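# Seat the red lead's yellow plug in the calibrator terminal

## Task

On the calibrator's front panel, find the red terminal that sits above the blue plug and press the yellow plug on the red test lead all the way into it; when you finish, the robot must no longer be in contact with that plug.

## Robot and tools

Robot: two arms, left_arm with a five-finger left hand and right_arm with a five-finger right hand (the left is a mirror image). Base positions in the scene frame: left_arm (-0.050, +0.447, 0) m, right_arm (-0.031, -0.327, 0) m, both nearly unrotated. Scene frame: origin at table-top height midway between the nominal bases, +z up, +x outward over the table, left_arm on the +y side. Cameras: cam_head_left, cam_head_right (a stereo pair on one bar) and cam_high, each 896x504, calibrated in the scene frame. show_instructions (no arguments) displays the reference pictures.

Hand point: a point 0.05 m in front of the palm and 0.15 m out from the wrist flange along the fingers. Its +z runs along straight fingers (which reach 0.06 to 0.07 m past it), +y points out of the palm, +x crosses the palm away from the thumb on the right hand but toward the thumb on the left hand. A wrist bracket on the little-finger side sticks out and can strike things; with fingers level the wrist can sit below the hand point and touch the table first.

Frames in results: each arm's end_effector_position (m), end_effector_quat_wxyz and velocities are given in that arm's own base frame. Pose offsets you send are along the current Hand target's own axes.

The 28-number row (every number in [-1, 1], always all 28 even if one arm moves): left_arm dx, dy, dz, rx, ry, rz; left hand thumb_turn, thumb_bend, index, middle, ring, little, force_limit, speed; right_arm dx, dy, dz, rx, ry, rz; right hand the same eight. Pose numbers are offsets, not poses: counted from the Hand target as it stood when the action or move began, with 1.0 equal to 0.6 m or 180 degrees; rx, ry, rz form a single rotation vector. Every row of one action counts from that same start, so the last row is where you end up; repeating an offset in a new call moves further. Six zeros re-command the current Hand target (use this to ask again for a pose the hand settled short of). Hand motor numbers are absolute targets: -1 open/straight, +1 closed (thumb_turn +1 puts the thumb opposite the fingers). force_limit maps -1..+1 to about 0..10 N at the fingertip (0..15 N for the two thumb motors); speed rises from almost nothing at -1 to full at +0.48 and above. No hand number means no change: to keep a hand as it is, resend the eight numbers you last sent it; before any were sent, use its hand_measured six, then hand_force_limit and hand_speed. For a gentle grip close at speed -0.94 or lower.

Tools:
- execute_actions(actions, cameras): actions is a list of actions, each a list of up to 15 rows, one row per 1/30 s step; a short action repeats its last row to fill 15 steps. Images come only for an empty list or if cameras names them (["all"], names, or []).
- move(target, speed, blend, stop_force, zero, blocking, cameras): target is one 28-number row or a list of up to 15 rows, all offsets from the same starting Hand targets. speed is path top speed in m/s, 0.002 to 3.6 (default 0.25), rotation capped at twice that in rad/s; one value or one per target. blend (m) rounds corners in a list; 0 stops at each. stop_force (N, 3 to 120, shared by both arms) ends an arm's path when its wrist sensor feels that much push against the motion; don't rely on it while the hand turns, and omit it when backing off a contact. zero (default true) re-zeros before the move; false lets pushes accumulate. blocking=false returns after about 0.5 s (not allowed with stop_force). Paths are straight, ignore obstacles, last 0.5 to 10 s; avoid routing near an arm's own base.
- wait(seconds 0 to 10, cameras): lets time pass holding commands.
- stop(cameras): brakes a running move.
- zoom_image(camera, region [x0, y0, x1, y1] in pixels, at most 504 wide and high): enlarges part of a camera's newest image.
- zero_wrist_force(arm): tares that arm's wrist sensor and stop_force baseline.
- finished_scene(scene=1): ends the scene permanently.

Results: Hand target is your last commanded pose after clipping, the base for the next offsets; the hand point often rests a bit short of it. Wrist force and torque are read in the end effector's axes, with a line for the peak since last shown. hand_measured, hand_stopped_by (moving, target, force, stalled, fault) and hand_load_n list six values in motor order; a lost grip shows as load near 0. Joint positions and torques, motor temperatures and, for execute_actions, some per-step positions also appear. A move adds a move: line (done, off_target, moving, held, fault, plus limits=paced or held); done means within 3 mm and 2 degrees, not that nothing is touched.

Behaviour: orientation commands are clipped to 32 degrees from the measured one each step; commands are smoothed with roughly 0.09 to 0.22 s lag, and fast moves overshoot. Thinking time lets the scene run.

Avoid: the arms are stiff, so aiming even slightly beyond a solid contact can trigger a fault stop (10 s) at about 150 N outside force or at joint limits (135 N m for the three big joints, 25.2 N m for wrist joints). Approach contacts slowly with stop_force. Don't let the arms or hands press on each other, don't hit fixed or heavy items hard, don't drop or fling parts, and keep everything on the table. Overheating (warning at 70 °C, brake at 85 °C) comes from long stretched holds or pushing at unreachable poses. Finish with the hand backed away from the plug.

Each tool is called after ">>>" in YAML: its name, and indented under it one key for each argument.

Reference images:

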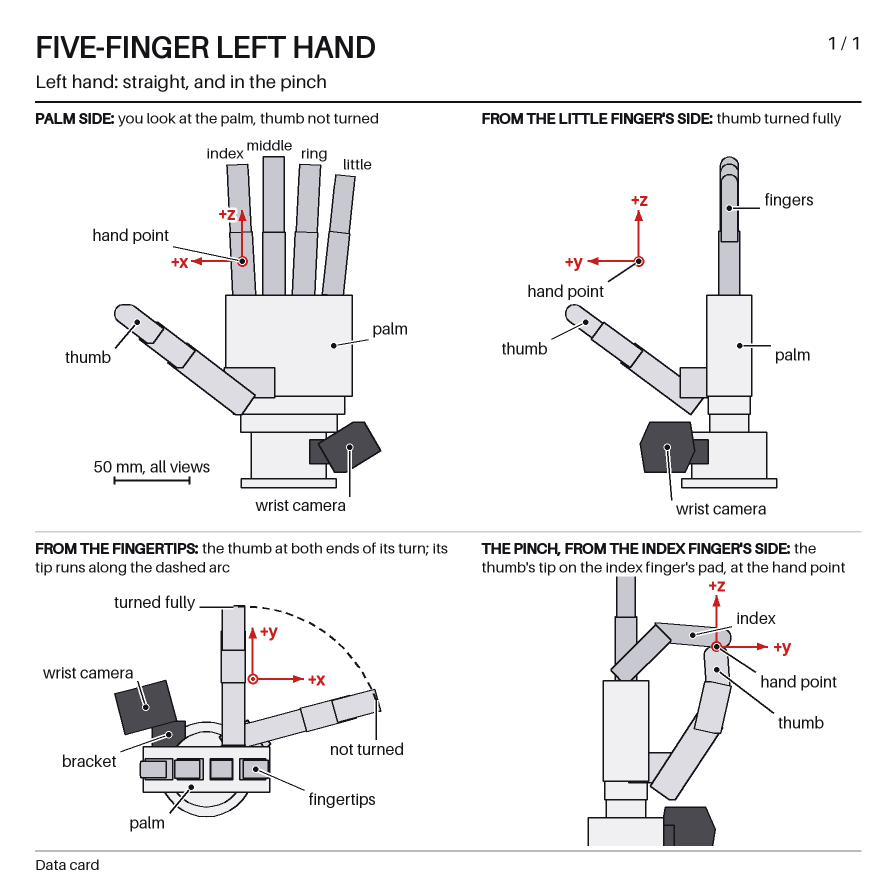

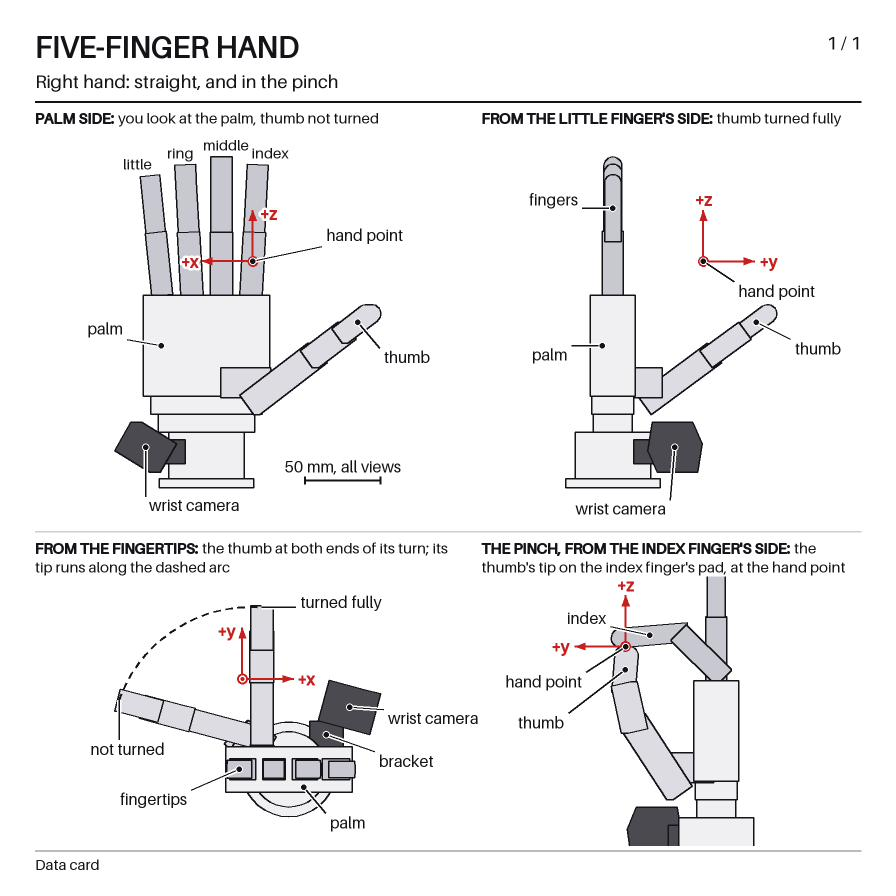

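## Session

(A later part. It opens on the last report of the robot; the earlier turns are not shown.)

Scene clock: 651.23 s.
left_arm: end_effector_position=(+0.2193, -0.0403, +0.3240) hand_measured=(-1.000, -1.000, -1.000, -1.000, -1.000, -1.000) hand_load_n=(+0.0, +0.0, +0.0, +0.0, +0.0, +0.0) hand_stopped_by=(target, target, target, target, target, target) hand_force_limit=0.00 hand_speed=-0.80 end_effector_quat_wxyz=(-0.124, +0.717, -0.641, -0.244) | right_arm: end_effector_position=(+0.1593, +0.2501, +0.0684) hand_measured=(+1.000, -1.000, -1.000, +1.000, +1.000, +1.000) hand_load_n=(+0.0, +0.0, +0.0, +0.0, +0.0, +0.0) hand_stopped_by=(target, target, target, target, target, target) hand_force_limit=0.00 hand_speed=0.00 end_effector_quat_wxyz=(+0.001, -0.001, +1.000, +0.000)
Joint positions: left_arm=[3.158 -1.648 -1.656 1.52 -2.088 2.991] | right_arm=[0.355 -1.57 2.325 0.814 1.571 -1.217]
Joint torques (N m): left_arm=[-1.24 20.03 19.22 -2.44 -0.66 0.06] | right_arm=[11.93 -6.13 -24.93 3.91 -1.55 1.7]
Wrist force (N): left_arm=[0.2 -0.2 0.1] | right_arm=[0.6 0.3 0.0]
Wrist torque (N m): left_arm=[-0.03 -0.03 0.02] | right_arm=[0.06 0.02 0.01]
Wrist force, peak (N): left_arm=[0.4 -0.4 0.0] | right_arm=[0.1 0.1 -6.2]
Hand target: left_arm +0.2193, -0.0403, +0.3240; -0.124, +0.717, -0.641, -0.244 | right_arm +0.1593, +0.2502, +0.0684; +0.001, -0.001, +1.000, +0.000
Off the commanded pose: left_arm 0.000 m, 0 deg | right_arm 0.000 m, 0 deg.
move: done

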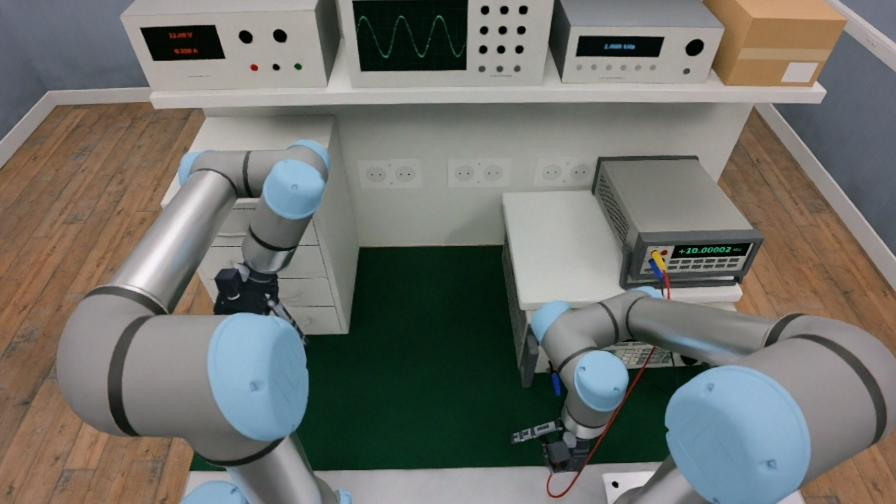

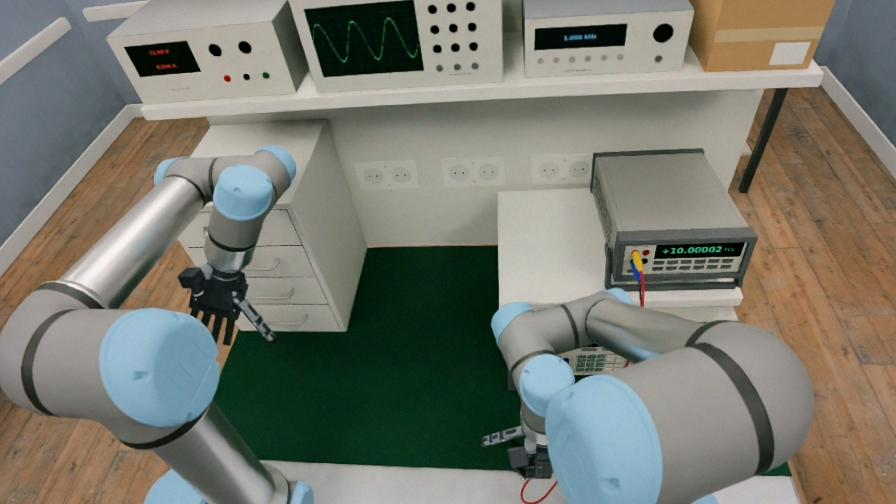

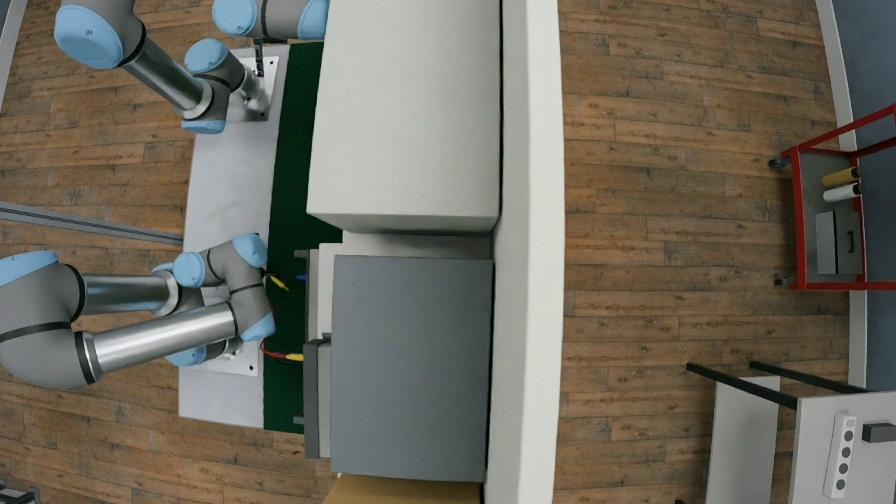

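>>> move:
  target:
    - [0,0,0,0,0,0,-1,-1,-1,-1,-1,-1,0,-0.8, 0,0,-0.1833,0,0,0,1,-1,-1,1,1,1,0,0]
    - [0,0,0,0,0,0,-1,-1,-1,-1,-1,-1,0,-0.8, -0.0088,-0.132,-0.1833,0.3754,0.1218,0.174,1,-0.3,-0.1,-0.1,1,1,0,0]
    - [0,0,0,0,0,0,-1,-1,-1,-1,-1,-1,0,-0.8, -0.0088,-0.132,-0.0527,0.3754,0.1218,0.174,1,-0.3,-0.1,-0.1,1,1,0,0]
  speed: 0.25
  blend: [0.03, 0, 0]
  cameras: ["all"]

>>> zoom_image:
  camera: "cam_high"
  region: [190, 180, 330, 320]

>>> zoom_image:
  camera: "cam_head_left"
  region: [500, 340, 640, 480]

>>> zoom_image:
  camera: "cam_head_right"
  region: [450, 350, 580, 480]

Scene clock: 720.47 s.
left_arm: end_effector_position=(+0.2193, -0.0403, +0.3240) hand_measured=(-1.000, -1.000, -1.000, -1.000, -1.000, -1.000) hand_load_n=(+0.0, -0.5, -0.5, +0.0, +0.0, +0.0) hand_stopped_by=(target, target, target, target, target, target) hand_force_limit=0.00 hand_speed=-0.80 end_effector_quat_wxyz=(-0.124, +0.717, -0.641, -0.244) | right_arm: end_effector_position=(+0.1644, +0.1785, +0.1780) hand_measured=(+1.000, -1.000, -1.000, +1.000, +1.000, +1.000) hand_load_n=(+0.0, +0.0, +0.0, +0.0, +0.0, +0.0) hand_stopped_by=(target, target, target, target, target, target) hand_force_limit=0.00 hand_speed=0.00 end_effector_quat_wxyz=(-0.162, +0.232, +0.817, -0.502)
Joint positions: left_arm=[3.158 -1.648 -1.656 1.52 -2.088 2.991] | right_arm=[0.651 -1.099 1.914 1.844 1.866 -0.187]
Joint torques (N m): left_arm=[-1.76 20.06 18.78 -2.43 -0.74 0.01] | right_arm=[-0.26 -28.05 -13.15 2.59 0.38 0.3]
Wrist force (N): left_arm=[0.2 -0.2 0.1] | right_arm=[-0.1 -1.8 2.3]
Wrist torque (N m): left_arm=[-0.03 -0.03 0.02] | right_arm=[0.33 0.03 -0.07]
Wrist force, peak (N): left_arm=[0.3 -0.2 0.5] | right_arm=[0.4 -3.5 2.0]
Hand target: left_arm +0.2193, -0.0403, +0.3240; -0.124, +0.717, -0.641, -0.244 | right_arm +0.1644, +0.1785, +0.1780; -0.162, +0.232, +0.817, -0.502 (not the last commanded pose)
Off the commanded pose: left_arm 0.000 m, 0 deg | right_arm 0.078 m, 7 deg.
FORCE FAULT: contact force on the right arm reached its limit, and that arm stopped. The contact can be on any part of that arm, not only on its tool. That arm's remaining commands of this call were not run. That arm is still stopped at the end of this call. That arm stays stopped for about 10 more seconds. Until then a move that you send moves the other arm only, and its call returns only when the move has ended. Once the stop has ended, the next robot result says so. If the stop ends while you think or write, that arm runs what you send next, counted from a new Hand target: where the arm stands when the stop ends. While its stop runs, that arm, its gripper or tool too, takes no new command. Until it ends, the stop uses up actions while you think or wait. An arm that is not stopped still takes commands.
move: fault (right_arm); path passed 1 of 3 targets; target 2's new numbers were not sent

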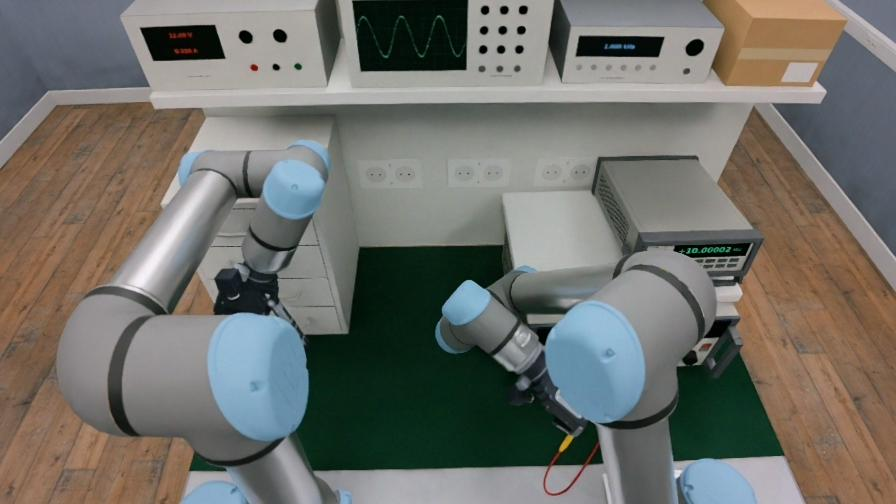

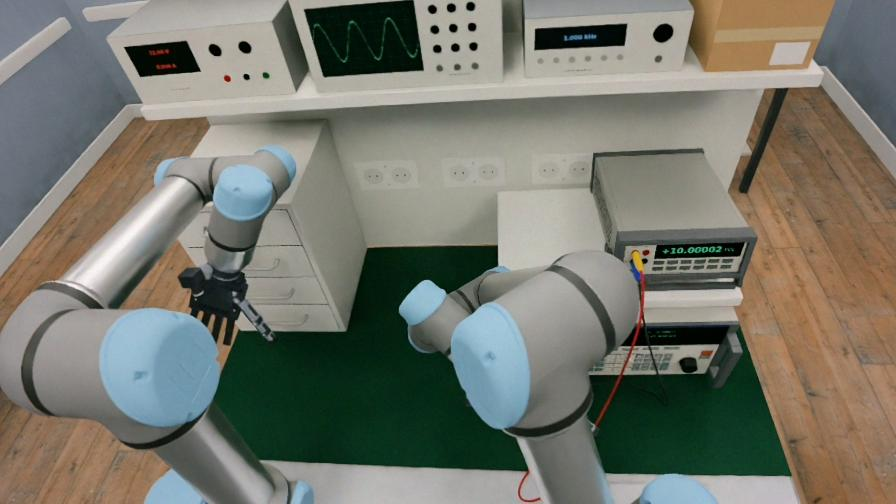

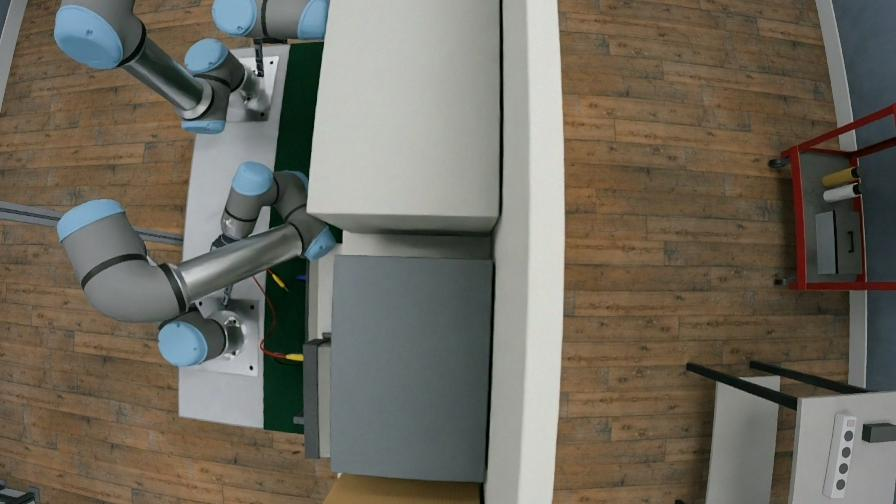

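Scaled by 3.600 from the camera's 896x504 image, which has a finer 1280x720 frame.

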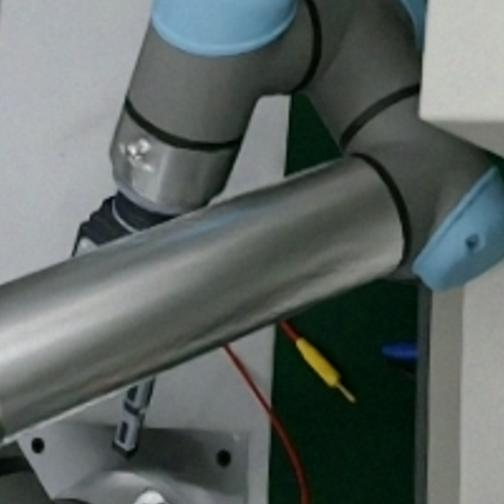

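Scaled by 3.600 from the camera's 896x504 image, which has a finer 1280x720 frame.

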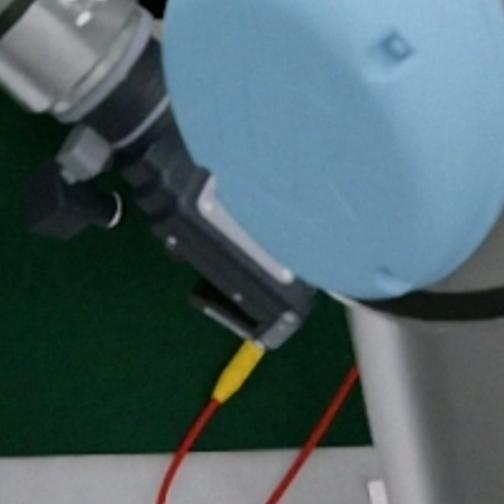

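Scaled by 3.877 from the camera's 896x504 image, which has a finer 1280x720 frame.

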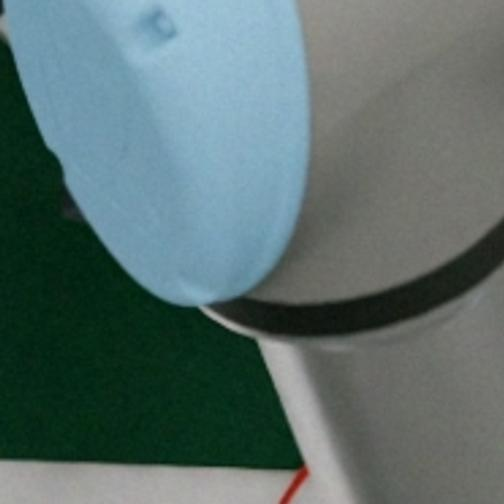

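>>> move:
  target: [0,0,0,0,0,0,-1,-1,-1,-1,-1,-1,0,-0.8, 0.0526,-0.3093,-0.1226,0,0,0,1,-1,-1,1,1,1,0,0]
  speed: 0.15
  cameras: ["cam_head_left"]

Scene clock: 933.50 s.
left_arm: end_effector_position=(+0.2193, -0.0403, +0.3240) hand_measured=(-1.000, -1.000, -1.000, -1.000, -1.000, -1.000) hand_load_n=(+0.0, +0.0, +0.5, +0.0, +0.0, +0.0) hand_stopped_by=(target, target, target, target, target, target) hand_force_limit=0.00 hand_speed=-0.80 end_effector_quat_wxyz=(-0.124, +0.717, -0.641, -0.244) | right_arm: end_effector_position=(+0.1344, +0.1783, +0.3778) hand_measured=(+1.000, -1.000, -1.000, +1.000, +1.000, +1.000) hand_load_n=(+0.0, +0.0, +0.0, +0.0, +0.0, +0.0) hand_stopped_by=(target, target, target, target, target, target) hand_force_limit=0.00 hand_speed=0.00 end_effector_quat_wxyz=(-0.162, +0.232, +0.817, -0.502)
Joint positions: left_arm=[3.158 -1.648 -1.656 1.52 -2.088 2.991] | right_arm=[0.697 -1.399 1.726 2.338 1.825 -0.165]
Joint torques (N m): left_arm=[-1.29 18.4 18.91 -2.48 -0.59 0.01] | right_arm=[-11.84 -24.78 -11.9 3.76 2.24 -0.87]
Wrist force (N): left_arm=[0.0 0.0 0.1] | right_arm=[0.6 -1.7 2.1]
Wrist torque (N m): left_arm=[0.00 -0.01 0.01] | right_arm=[0.37 -0.08 -0.12]
Wrist force, peak (N): left_arm=[0.5 -0.2 0.1] | right_arm=[0.6 -3.0 1.9]
Hand target: left_arm +0.2193, -0.0403, +0.3240; -0.124, +0.717, -0.641, -0.244 | right_arm +0.1344, +0.1782, +0.3779; -0.162, +0.232, +0.817, -0.502
Off the commanded pose: left_arm 0.000 m, 0 deg | right_arm 0.000 m, 0 deg.
FORCE FAULT, CONTINUED: the right arm's stop, for the force fault that an earlier result reported, is over. The rest of the stop counts as 19 of the actions that you can send in this scene. The stop ended before this call began, so that arm ran this call's commands, counted from a new Hand target: where the arm stood when the stop ended. During its stop the right arm's controller moved it back a little.
move: done
Images, in order (width x height): cam_head_left 896x504.

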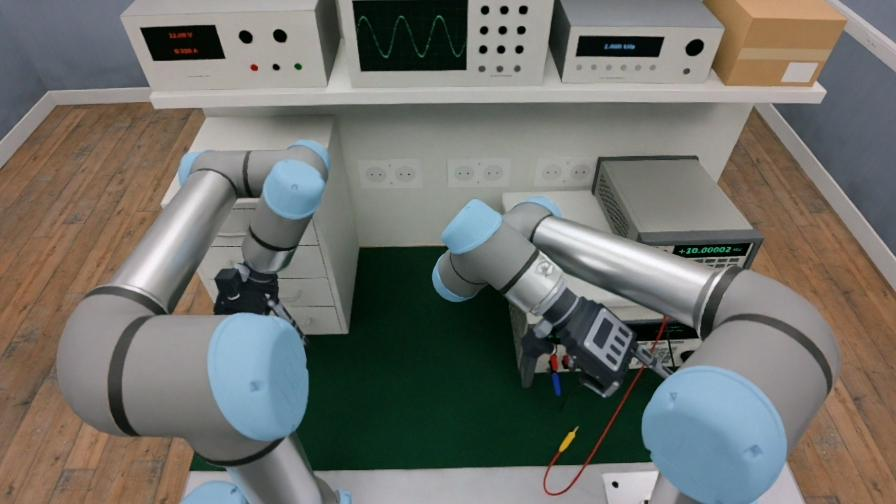

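>>> move:
  target: [0,0,0,0,0,0,-1,-1,-1,-1,-1,-1,0,-0.8,-0.1173,0.1585,-0.2237,-0.2619,-0.2897,-0.4512,1,-0.3,-0.1,-0.1,1,1,0,0]
  speed: 0.4

Scene clock: 1023.77 s.
left_arm: end_effector_position=(+0.2193, -0.0403, +0.3240) hand_measured=(-1.000, -1.000, -1.000, -1.000, -1.000, -1.000) hand_load_n=(+0.0, +0.0, +0.0, +0.0, +0.0, +0.0) hand_stopped_by=(target, target, target, target, target, target) hand_force_limit=0.00 hand_speed=-0.80 end_effector_quat_wxyz=(-0.124, +0.717, -0.641, -0.244) | right_arm: end_effector_position=(+0.2810, +0.2769, +0.3500) hand_measured=(+1.000, -0.300, -0.100, -0.100, +1.000, +1.000) hand_load_n=(+0.0, +0.0, +0.0, +0.0, +0.0, +0.0) hand_stopped_by=(target, target, target, target, target, target) hand_force_limit=0.00 hand_speed=0.00 end_effector_quat_wxyz=(+0.000, -0.499, +0.866, +0.000)
Joint positions: left_arm=[3.158 -1.648 -1.656 1.52 -2.088 2.991] | right_arm=[0.254 -1.404 1.356 1.618 1.571 -2.363]
Joint torques (N m): left_arm=[-1.89 19.17 18.55 -2.57 -0.72 -0.32] | right_arm=[10.01 -29.03 -9 3.62 -0.83 -1.44]
Wrist force (N): left_arm=[0.1 -0.1 0.0] | right_arm=[0.7 -0.1 -0.3]
Wrist torque (N m): left_arm=[-0.02 0.00 0.01] | right_arm=[0.04 0.02 -0.02]
Wrist force, peak (N): left_arm=[0.3 -0.3 0.3] | right_arm=[0.3 -1.6 2.4]
Hand target: left_arm +0.2193, -0.0403, +0.3240; -0.124, +0.717, -0.641, -0.244 | right_arm +0.2810, +0.2770, +0.3500; +0.000, -0.500, +0.866, +0.000
Off the commanded pose: left_arm 0.000 m, 0 deg | right_arm 0.000 m, 0 deg.
move: done

>>> move:
  target: [0,0,0,0,0,0,-1,-1,-1,-1,-1,-1,0,-0.8,-0.051,-0.3218,0.05,0.5,0,0,1,-0.3,-0.1,-0.1,1,1,0,0]
  speed: 0.4

Scene clock: 1032.20 s.
left_arm: end_effector_position=(+0.2193, -0.0403, +0.3240) hand_measured=(-1.000, -1.000, -1.000, -1.000, -1.000, -1.000) hand_load_n=(+0.0, +0.0, +0.0, +0.0, +0.0, +0.0) hand_stopped_by=(target, target, target, target, target, target) hand_force_limit=0.00 hand_speed=-0.80 end_effector_quat_wxyz=(-0.124, +0.717, -0.641, -0.244) | right_arm: end_effector_position=(+0.4634, +0.2067, +0.3201) hand_measured=(+1.000, -0.300, -0.100, -0.100, +1.000, +1.000) hand_load_n=(+0.0, +0.0, +0.0, +0.0, +0.0, +0.0) hand_stopped_by=(target, target, target, target, target, target) hand_force_limit=0.00 hand_speed=0.00 end_effector_quat_wxyz=(+0.353, -0.353, +0.613, -0.612)
Joint positions: left_arm=[3.158 -1.648 -1.656 1.52 -2.088 2.991] | right_arm=[0.567 -1.613 1.89 -0.276 2.663 -3.141]
Joint torques (N m): left_arm=[-2.5 18.87 19.4 -2.61 -0.66 -0.23] | right_arm=[11.43 -14.69 -20.64 -2.22 1.56 -1.82]
Wrist force (N): left_arm=[0.3 -0.2 0.1] | right_arm=[0.3 -1.6 4.0]
Wrist torque (N m): left_arm=[-0.04 -0.04 0.03] | right_arm=[0.43 -0.12 -0.12]
Wrist force, peak (N): left_arm=[0.5 -0.2 0.1] | right_arm=[0.1 -1.5 4.5]
Hand target: left_arm +0.2193, -0.0403, +0.3240; -0.124, +0.717, -0.641, -0.244 | right_arm +0.4634, +0.2068, +0.3200; +0.353, -0.353, +0.613, -0.612
Off the commanded pose: left_arm 0.000 m, 0 deg | right_arm 0.000 m, 0 deg.
move: done

>>> move:
  target: [0,0,0,0,0,0,-1,-1,-1,-1,-1,-1,0,-0.8,0.1948,0,-0.2385,0,0.3333,0,1,-0.3,-0.1,-0.1,1,1,0,0]
  speed: 0.2

Scene clock: 1057.13 s.
left_arm: end_effector_position=(+0.2193, -0.0403, +0.3240) hand_measured=(-1.000, -1.000, -1.000, -1.000, -1.000, -1.000) hand_load_n=(+0.0, +0.0, +0.0, +0.0, +0.0, +0.0) hand_stopped_by=(target, target, target, target, target, target) hand_force_limit=0.00 hand_speed=-0.80 end_effector_quat_wxyz=(-0.124, +0.717, -0.641, -0.244) | right_arm: end_effector_position=(+0.2811, +0.1773, +0.3200) hand_measured=(+1.000, -0.300, -0.100, -0.100, +1.000, +1.000) hand_load_n=(+0.5, +0.0, +0.0, +0.0, +0.0, +0.0) hand_stopped_by=(target, target, target, target, target, target) hand_force_limit=0.00 hand_speed=0.00 end_effector_quat_wxyz=(+0.000, +0.000, +0.707, -0.707)
Joint positions: left_arm=[3.158 -1.648 -1.656 1.52 -2.088 2.991] | right_arm=[0.768 -1.341 1.589 -0.249 3.911 -3.142]
Joint torques (N m): left_arm=[-2.58 19.51 18.54 -2.61 -0.7 -0.08] | right_arm=[12.28 -34.87 -10 0.41 1.21 1.58]
Wrist force (N): left_arm=[0.2 -0.1 0.1] | right_arm=[0.1 -1.8 4.0]
Wrist torque (N m): left_arm=[-0.01 -0.02 0.02] | right_arm=[0.39 -0.10 -0.11]
Wrist force, peak (N): left_arm=[0.4 -0.3 0.2] | right_arm=[0.2 -1.9 4.3]
Hand target: left_arm +0.2193, -0.0403, +0.3240; -0.124, +0.717, -0.641, -0.244 | right_arm +0.2810, +0.1773, +0.3200; +0.000, +0.000, +0.707, -0.707
Off the commanded pose: left_arm 0.000 m, 0 deg | right_arm 0.000 m, 0 deg.
move: done

>>> execute_actions:
  actions: []
  cameras: ["all"]

Scene clock: 1058.83 s.
left_arm: end_effector_position=(+0.2193, -0.0403, +0.3240) hand_measured=(-1.000, -1.000, -1.000, -1.000, -1.000, -1.000) hand_load_n=(+0.0, +0.0, +0.0, +0.0, +0.0, +0.0) hand_stopped_by=(target, target, target, target, target, target) hand_force_limit=0.00 hand_speed=-0.80 end_effector_quat_wxyz=(-0.124, +0.717, -0.641, -0.244) | right_arm: end_effector_position=(+0.2810, +0.1773, +0.3200) hand_measured=(+1.000, -0.300, -0.100, -0.100, +1.000, +1.000) hand_load_n=(+0.0, +0.0, +0.0, +0.0, +0.0, +0.0) hand_stopped_by=(target, target, target, target, target, target) hand_force_limit=0.00 hand_speed=0.00 end_effector_quat_wxyz=(+0.000, +0.000, +0.707, -0.707)
Joint positions: left_arm=[3.158 -1.648 -1.656 1.52 -2.088 2.991] | right_arm=[0.768 -1.341 1.589 -0.249 3.911 -3.142]
Joint velocities: within noise
Joint torques (N m): left_arm=[-1.96 17.98 19.29 -2.72 -0.59 -0.1] | right_arm=[12.28 -34.86 -10.48 -0.47 1.99 -0.01]
Motor temperatures (°C): left_arm=[30 29 26 32 32 27] | right_arm=[23 29 29 35 35 36]
Wrist force (N): left_arm=[0.1 -0.3 0.2] | right_arm=[0.3 -1.8 4.0]
Wrist torque (N m): left_arm=[-0.06 -0.01 0.02] | right_arm=[0.40 -0.14 -0.10]
Wrist force, peak (N): left_arm=[0.2 -0.4 0.2] | right_arm=[0.4 -1.7 4.3]
Hand target: left_arm +0.2193, -0.0403, +0.3240; -0.124, +0.717, -0.641, -0.244 | right_arm +0.2810, +0.1773, +0.3200; +0.000, +0.000, +0.707, -0.707
Off the commanded pose: left_arm 0.000 m, 0 deg | right_arm 0.000 m, 0 deg.

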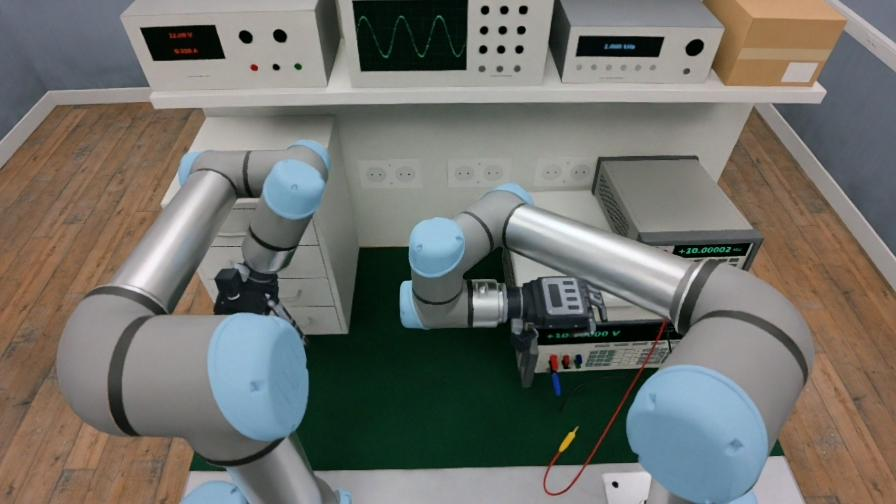

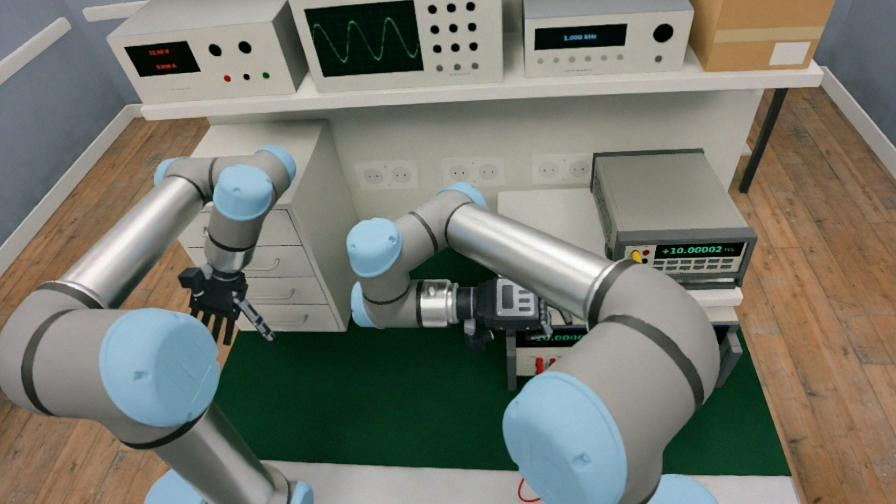

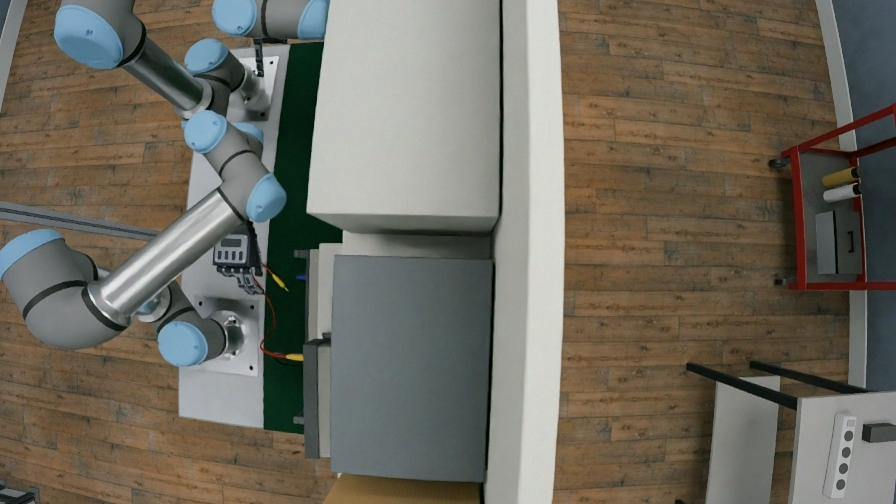

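>>> zoom_image:
  camera: "cam_high"
  region: [240, 240, 320, 310]

>>> zoom_image:
  camera: "cam_head_left"
  region: [530, 410, 610, 470]

Scaled by 6.300 from the camera's 896x504 image, which has a finer 1280x720 frame.

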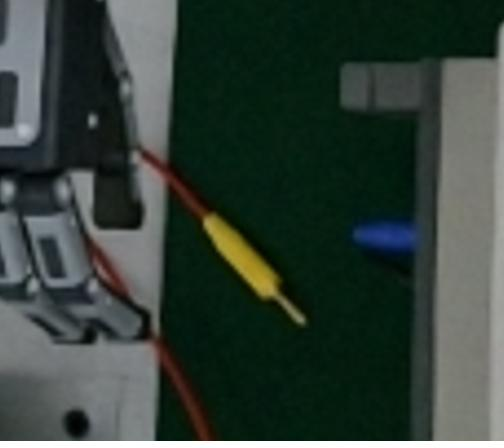

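Scaled by 6.300 from the camera's 896x504 image, which has a finer 1280x720 frame.

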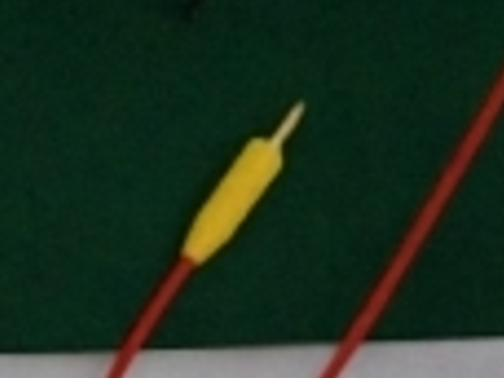

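>>> zoom_image:
  camera: "cam_high"
  region: [264, 264, 300, 300]

Scaled by 14.000 from the camera's 896x504 image, which has a finer 1280x720 frame.

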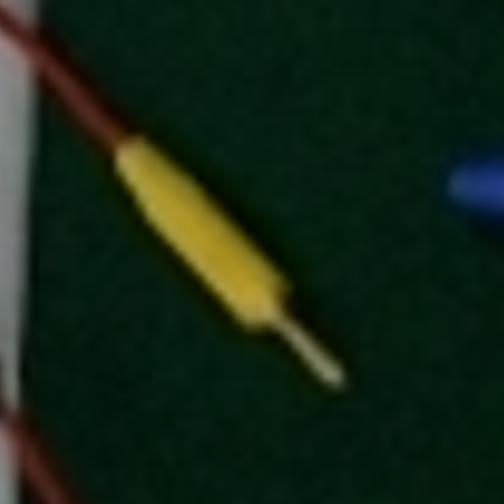

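>>> move:
  target: [0,0,0,0,0,0,-1,-1,-1,-1,-1,-1,0,-0.8,0.1927,0.3667,0.0133,-0.1798,0.2317,0.0708,1,-0.4,0,0.05,1,1,0,0]
  speed: 0.3
  cameras: ["all"]

Scene clock: 1173.50 s.
left_arm: end_effector_position=(+0.2193, -0.0403, +0.3240) hand_measured=(-1.000, -1.000, -1.000, -1.000, -1.000, -1.000) hand_load_n=(+0.0, +0.0, +0.0, +0.0, +0.0, +0.0) hand_stopped_by=(target, target, target, target, target, target) hand_force_limit=0.00 hand_speed=-0.80 end_effector_quat_wxyz=(-0.124, +0.717, -0.641, -0.244) | right_arm: end_effector_position=(+0.1655, +0.1695, +0.1000) hand_measured=(+1.000, -0.400, +0.000, +0.050, +1.000, +1.000) hand_load_n=(+0.0, +0.5, +0.0, +0.0, +0.0, +0.5) hand_stopped_by=(target, target, target, target, target, target) hand_force_limit=0.00 hand_speed=0.00 end_effector_quat_wxyz=(-0.172, +0.324, +0.821, -0.437)
Joint positions: left_arm=[3.158 -1.648 -1.656 1.52 -2.088 2.991] | right_arm=[0.552 -1.56 2.143 -1.194 4.491 -3.294]
Joint torques (N m): left_arm=[-3.15 18.69 18.48 -2.73 -0.76 -0.12] | right_arm=[11.66 -15.55 -13.7 -1.63 1.04 1.55]
Wrist force (N): left_arm=[0.3 -0.3 0.1] | right_arm=[0.7 -1.6 1.9]
Wrist torque (N m): left_arm=[-0.04 -0.04 0.03] | right_arm=[0.34 -0.11 -0.04]
Wrist force, peak (N): left_arm=[0.5 -0.1 0.2] | right_arm=[0.5 -1.9 4.3]
Hand target: left_arm +0.2193, -0.0403, +0.3240; -0.124, +0.717, -0.641, -0.244 | right_arm +0.1654, +0.1695, +0.0999; -0.172, +0.324, +0.821, -0.437
Off the commanded pose: left_arm 0.000 m, 0 deg | right_arm 0.000 m, 0 deg.
move: done

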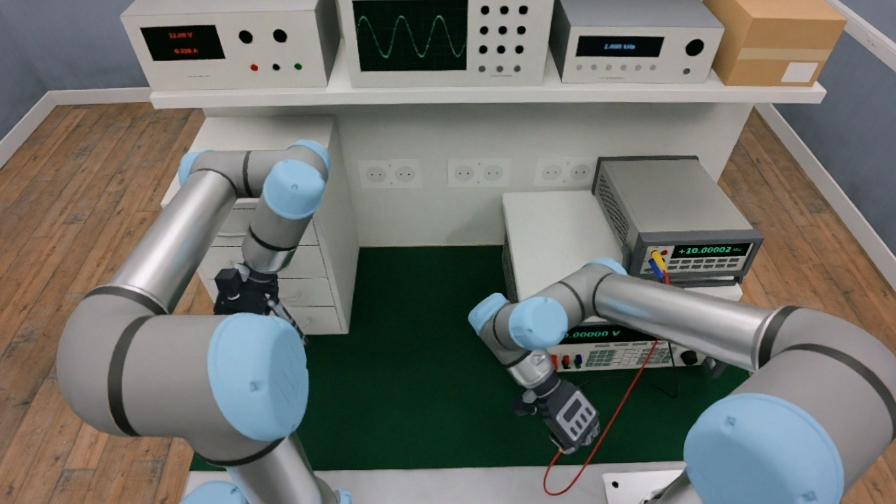

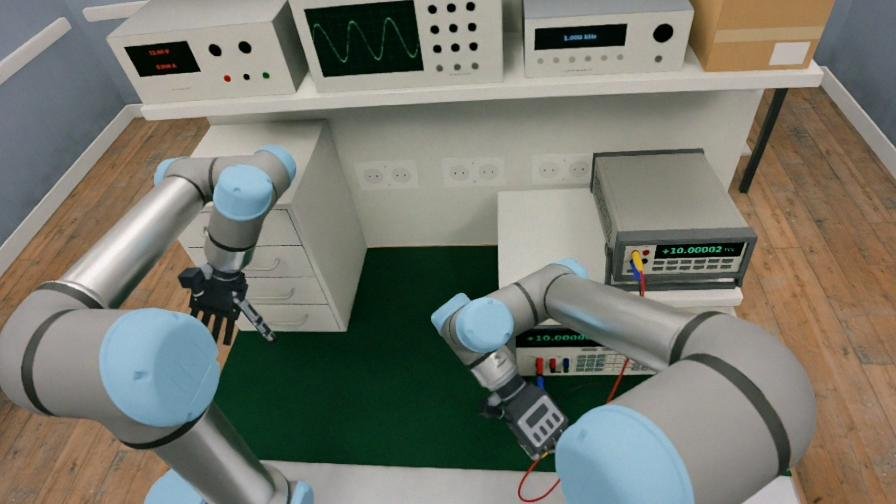

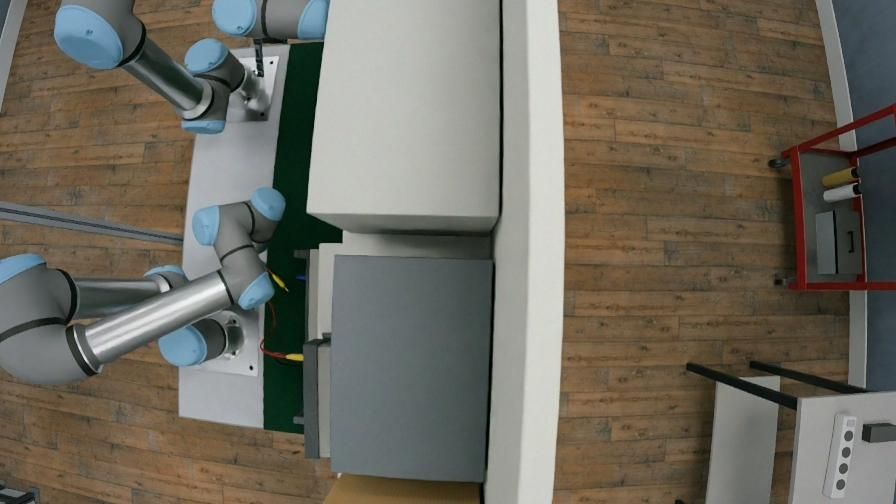

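>>> zoom_image:
  camera: "cam_high"
  region: [230, 240, 310, 310]

>>> zoom_image:
  camera: "cam_head_left"
  region: [510, 370, 620, 480]

>>> zoom_image:
  camera: "cam_head_right"
  region: [480, 380, 590, 490]

Scaled by 6.300 from the camera's 896x504 image, which has a finer 1280x720 frame.

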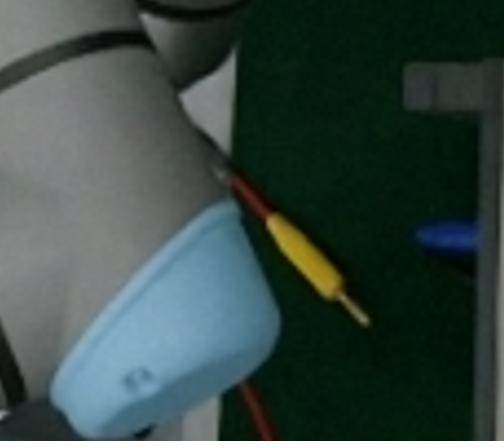

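Scaled by 4.582 from the camera's 896x504 image, which has a finer 1280x720 frame.

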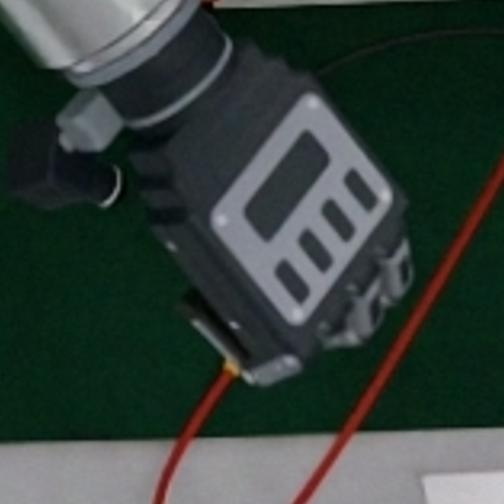

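Scaled by 4.582 from the camera's 896x504 image, which has a finer 1280x720 frame.

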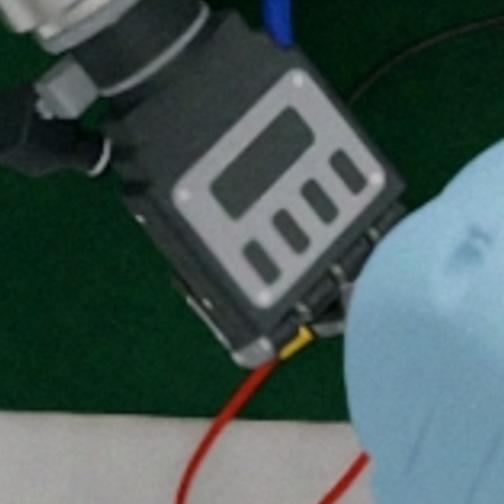

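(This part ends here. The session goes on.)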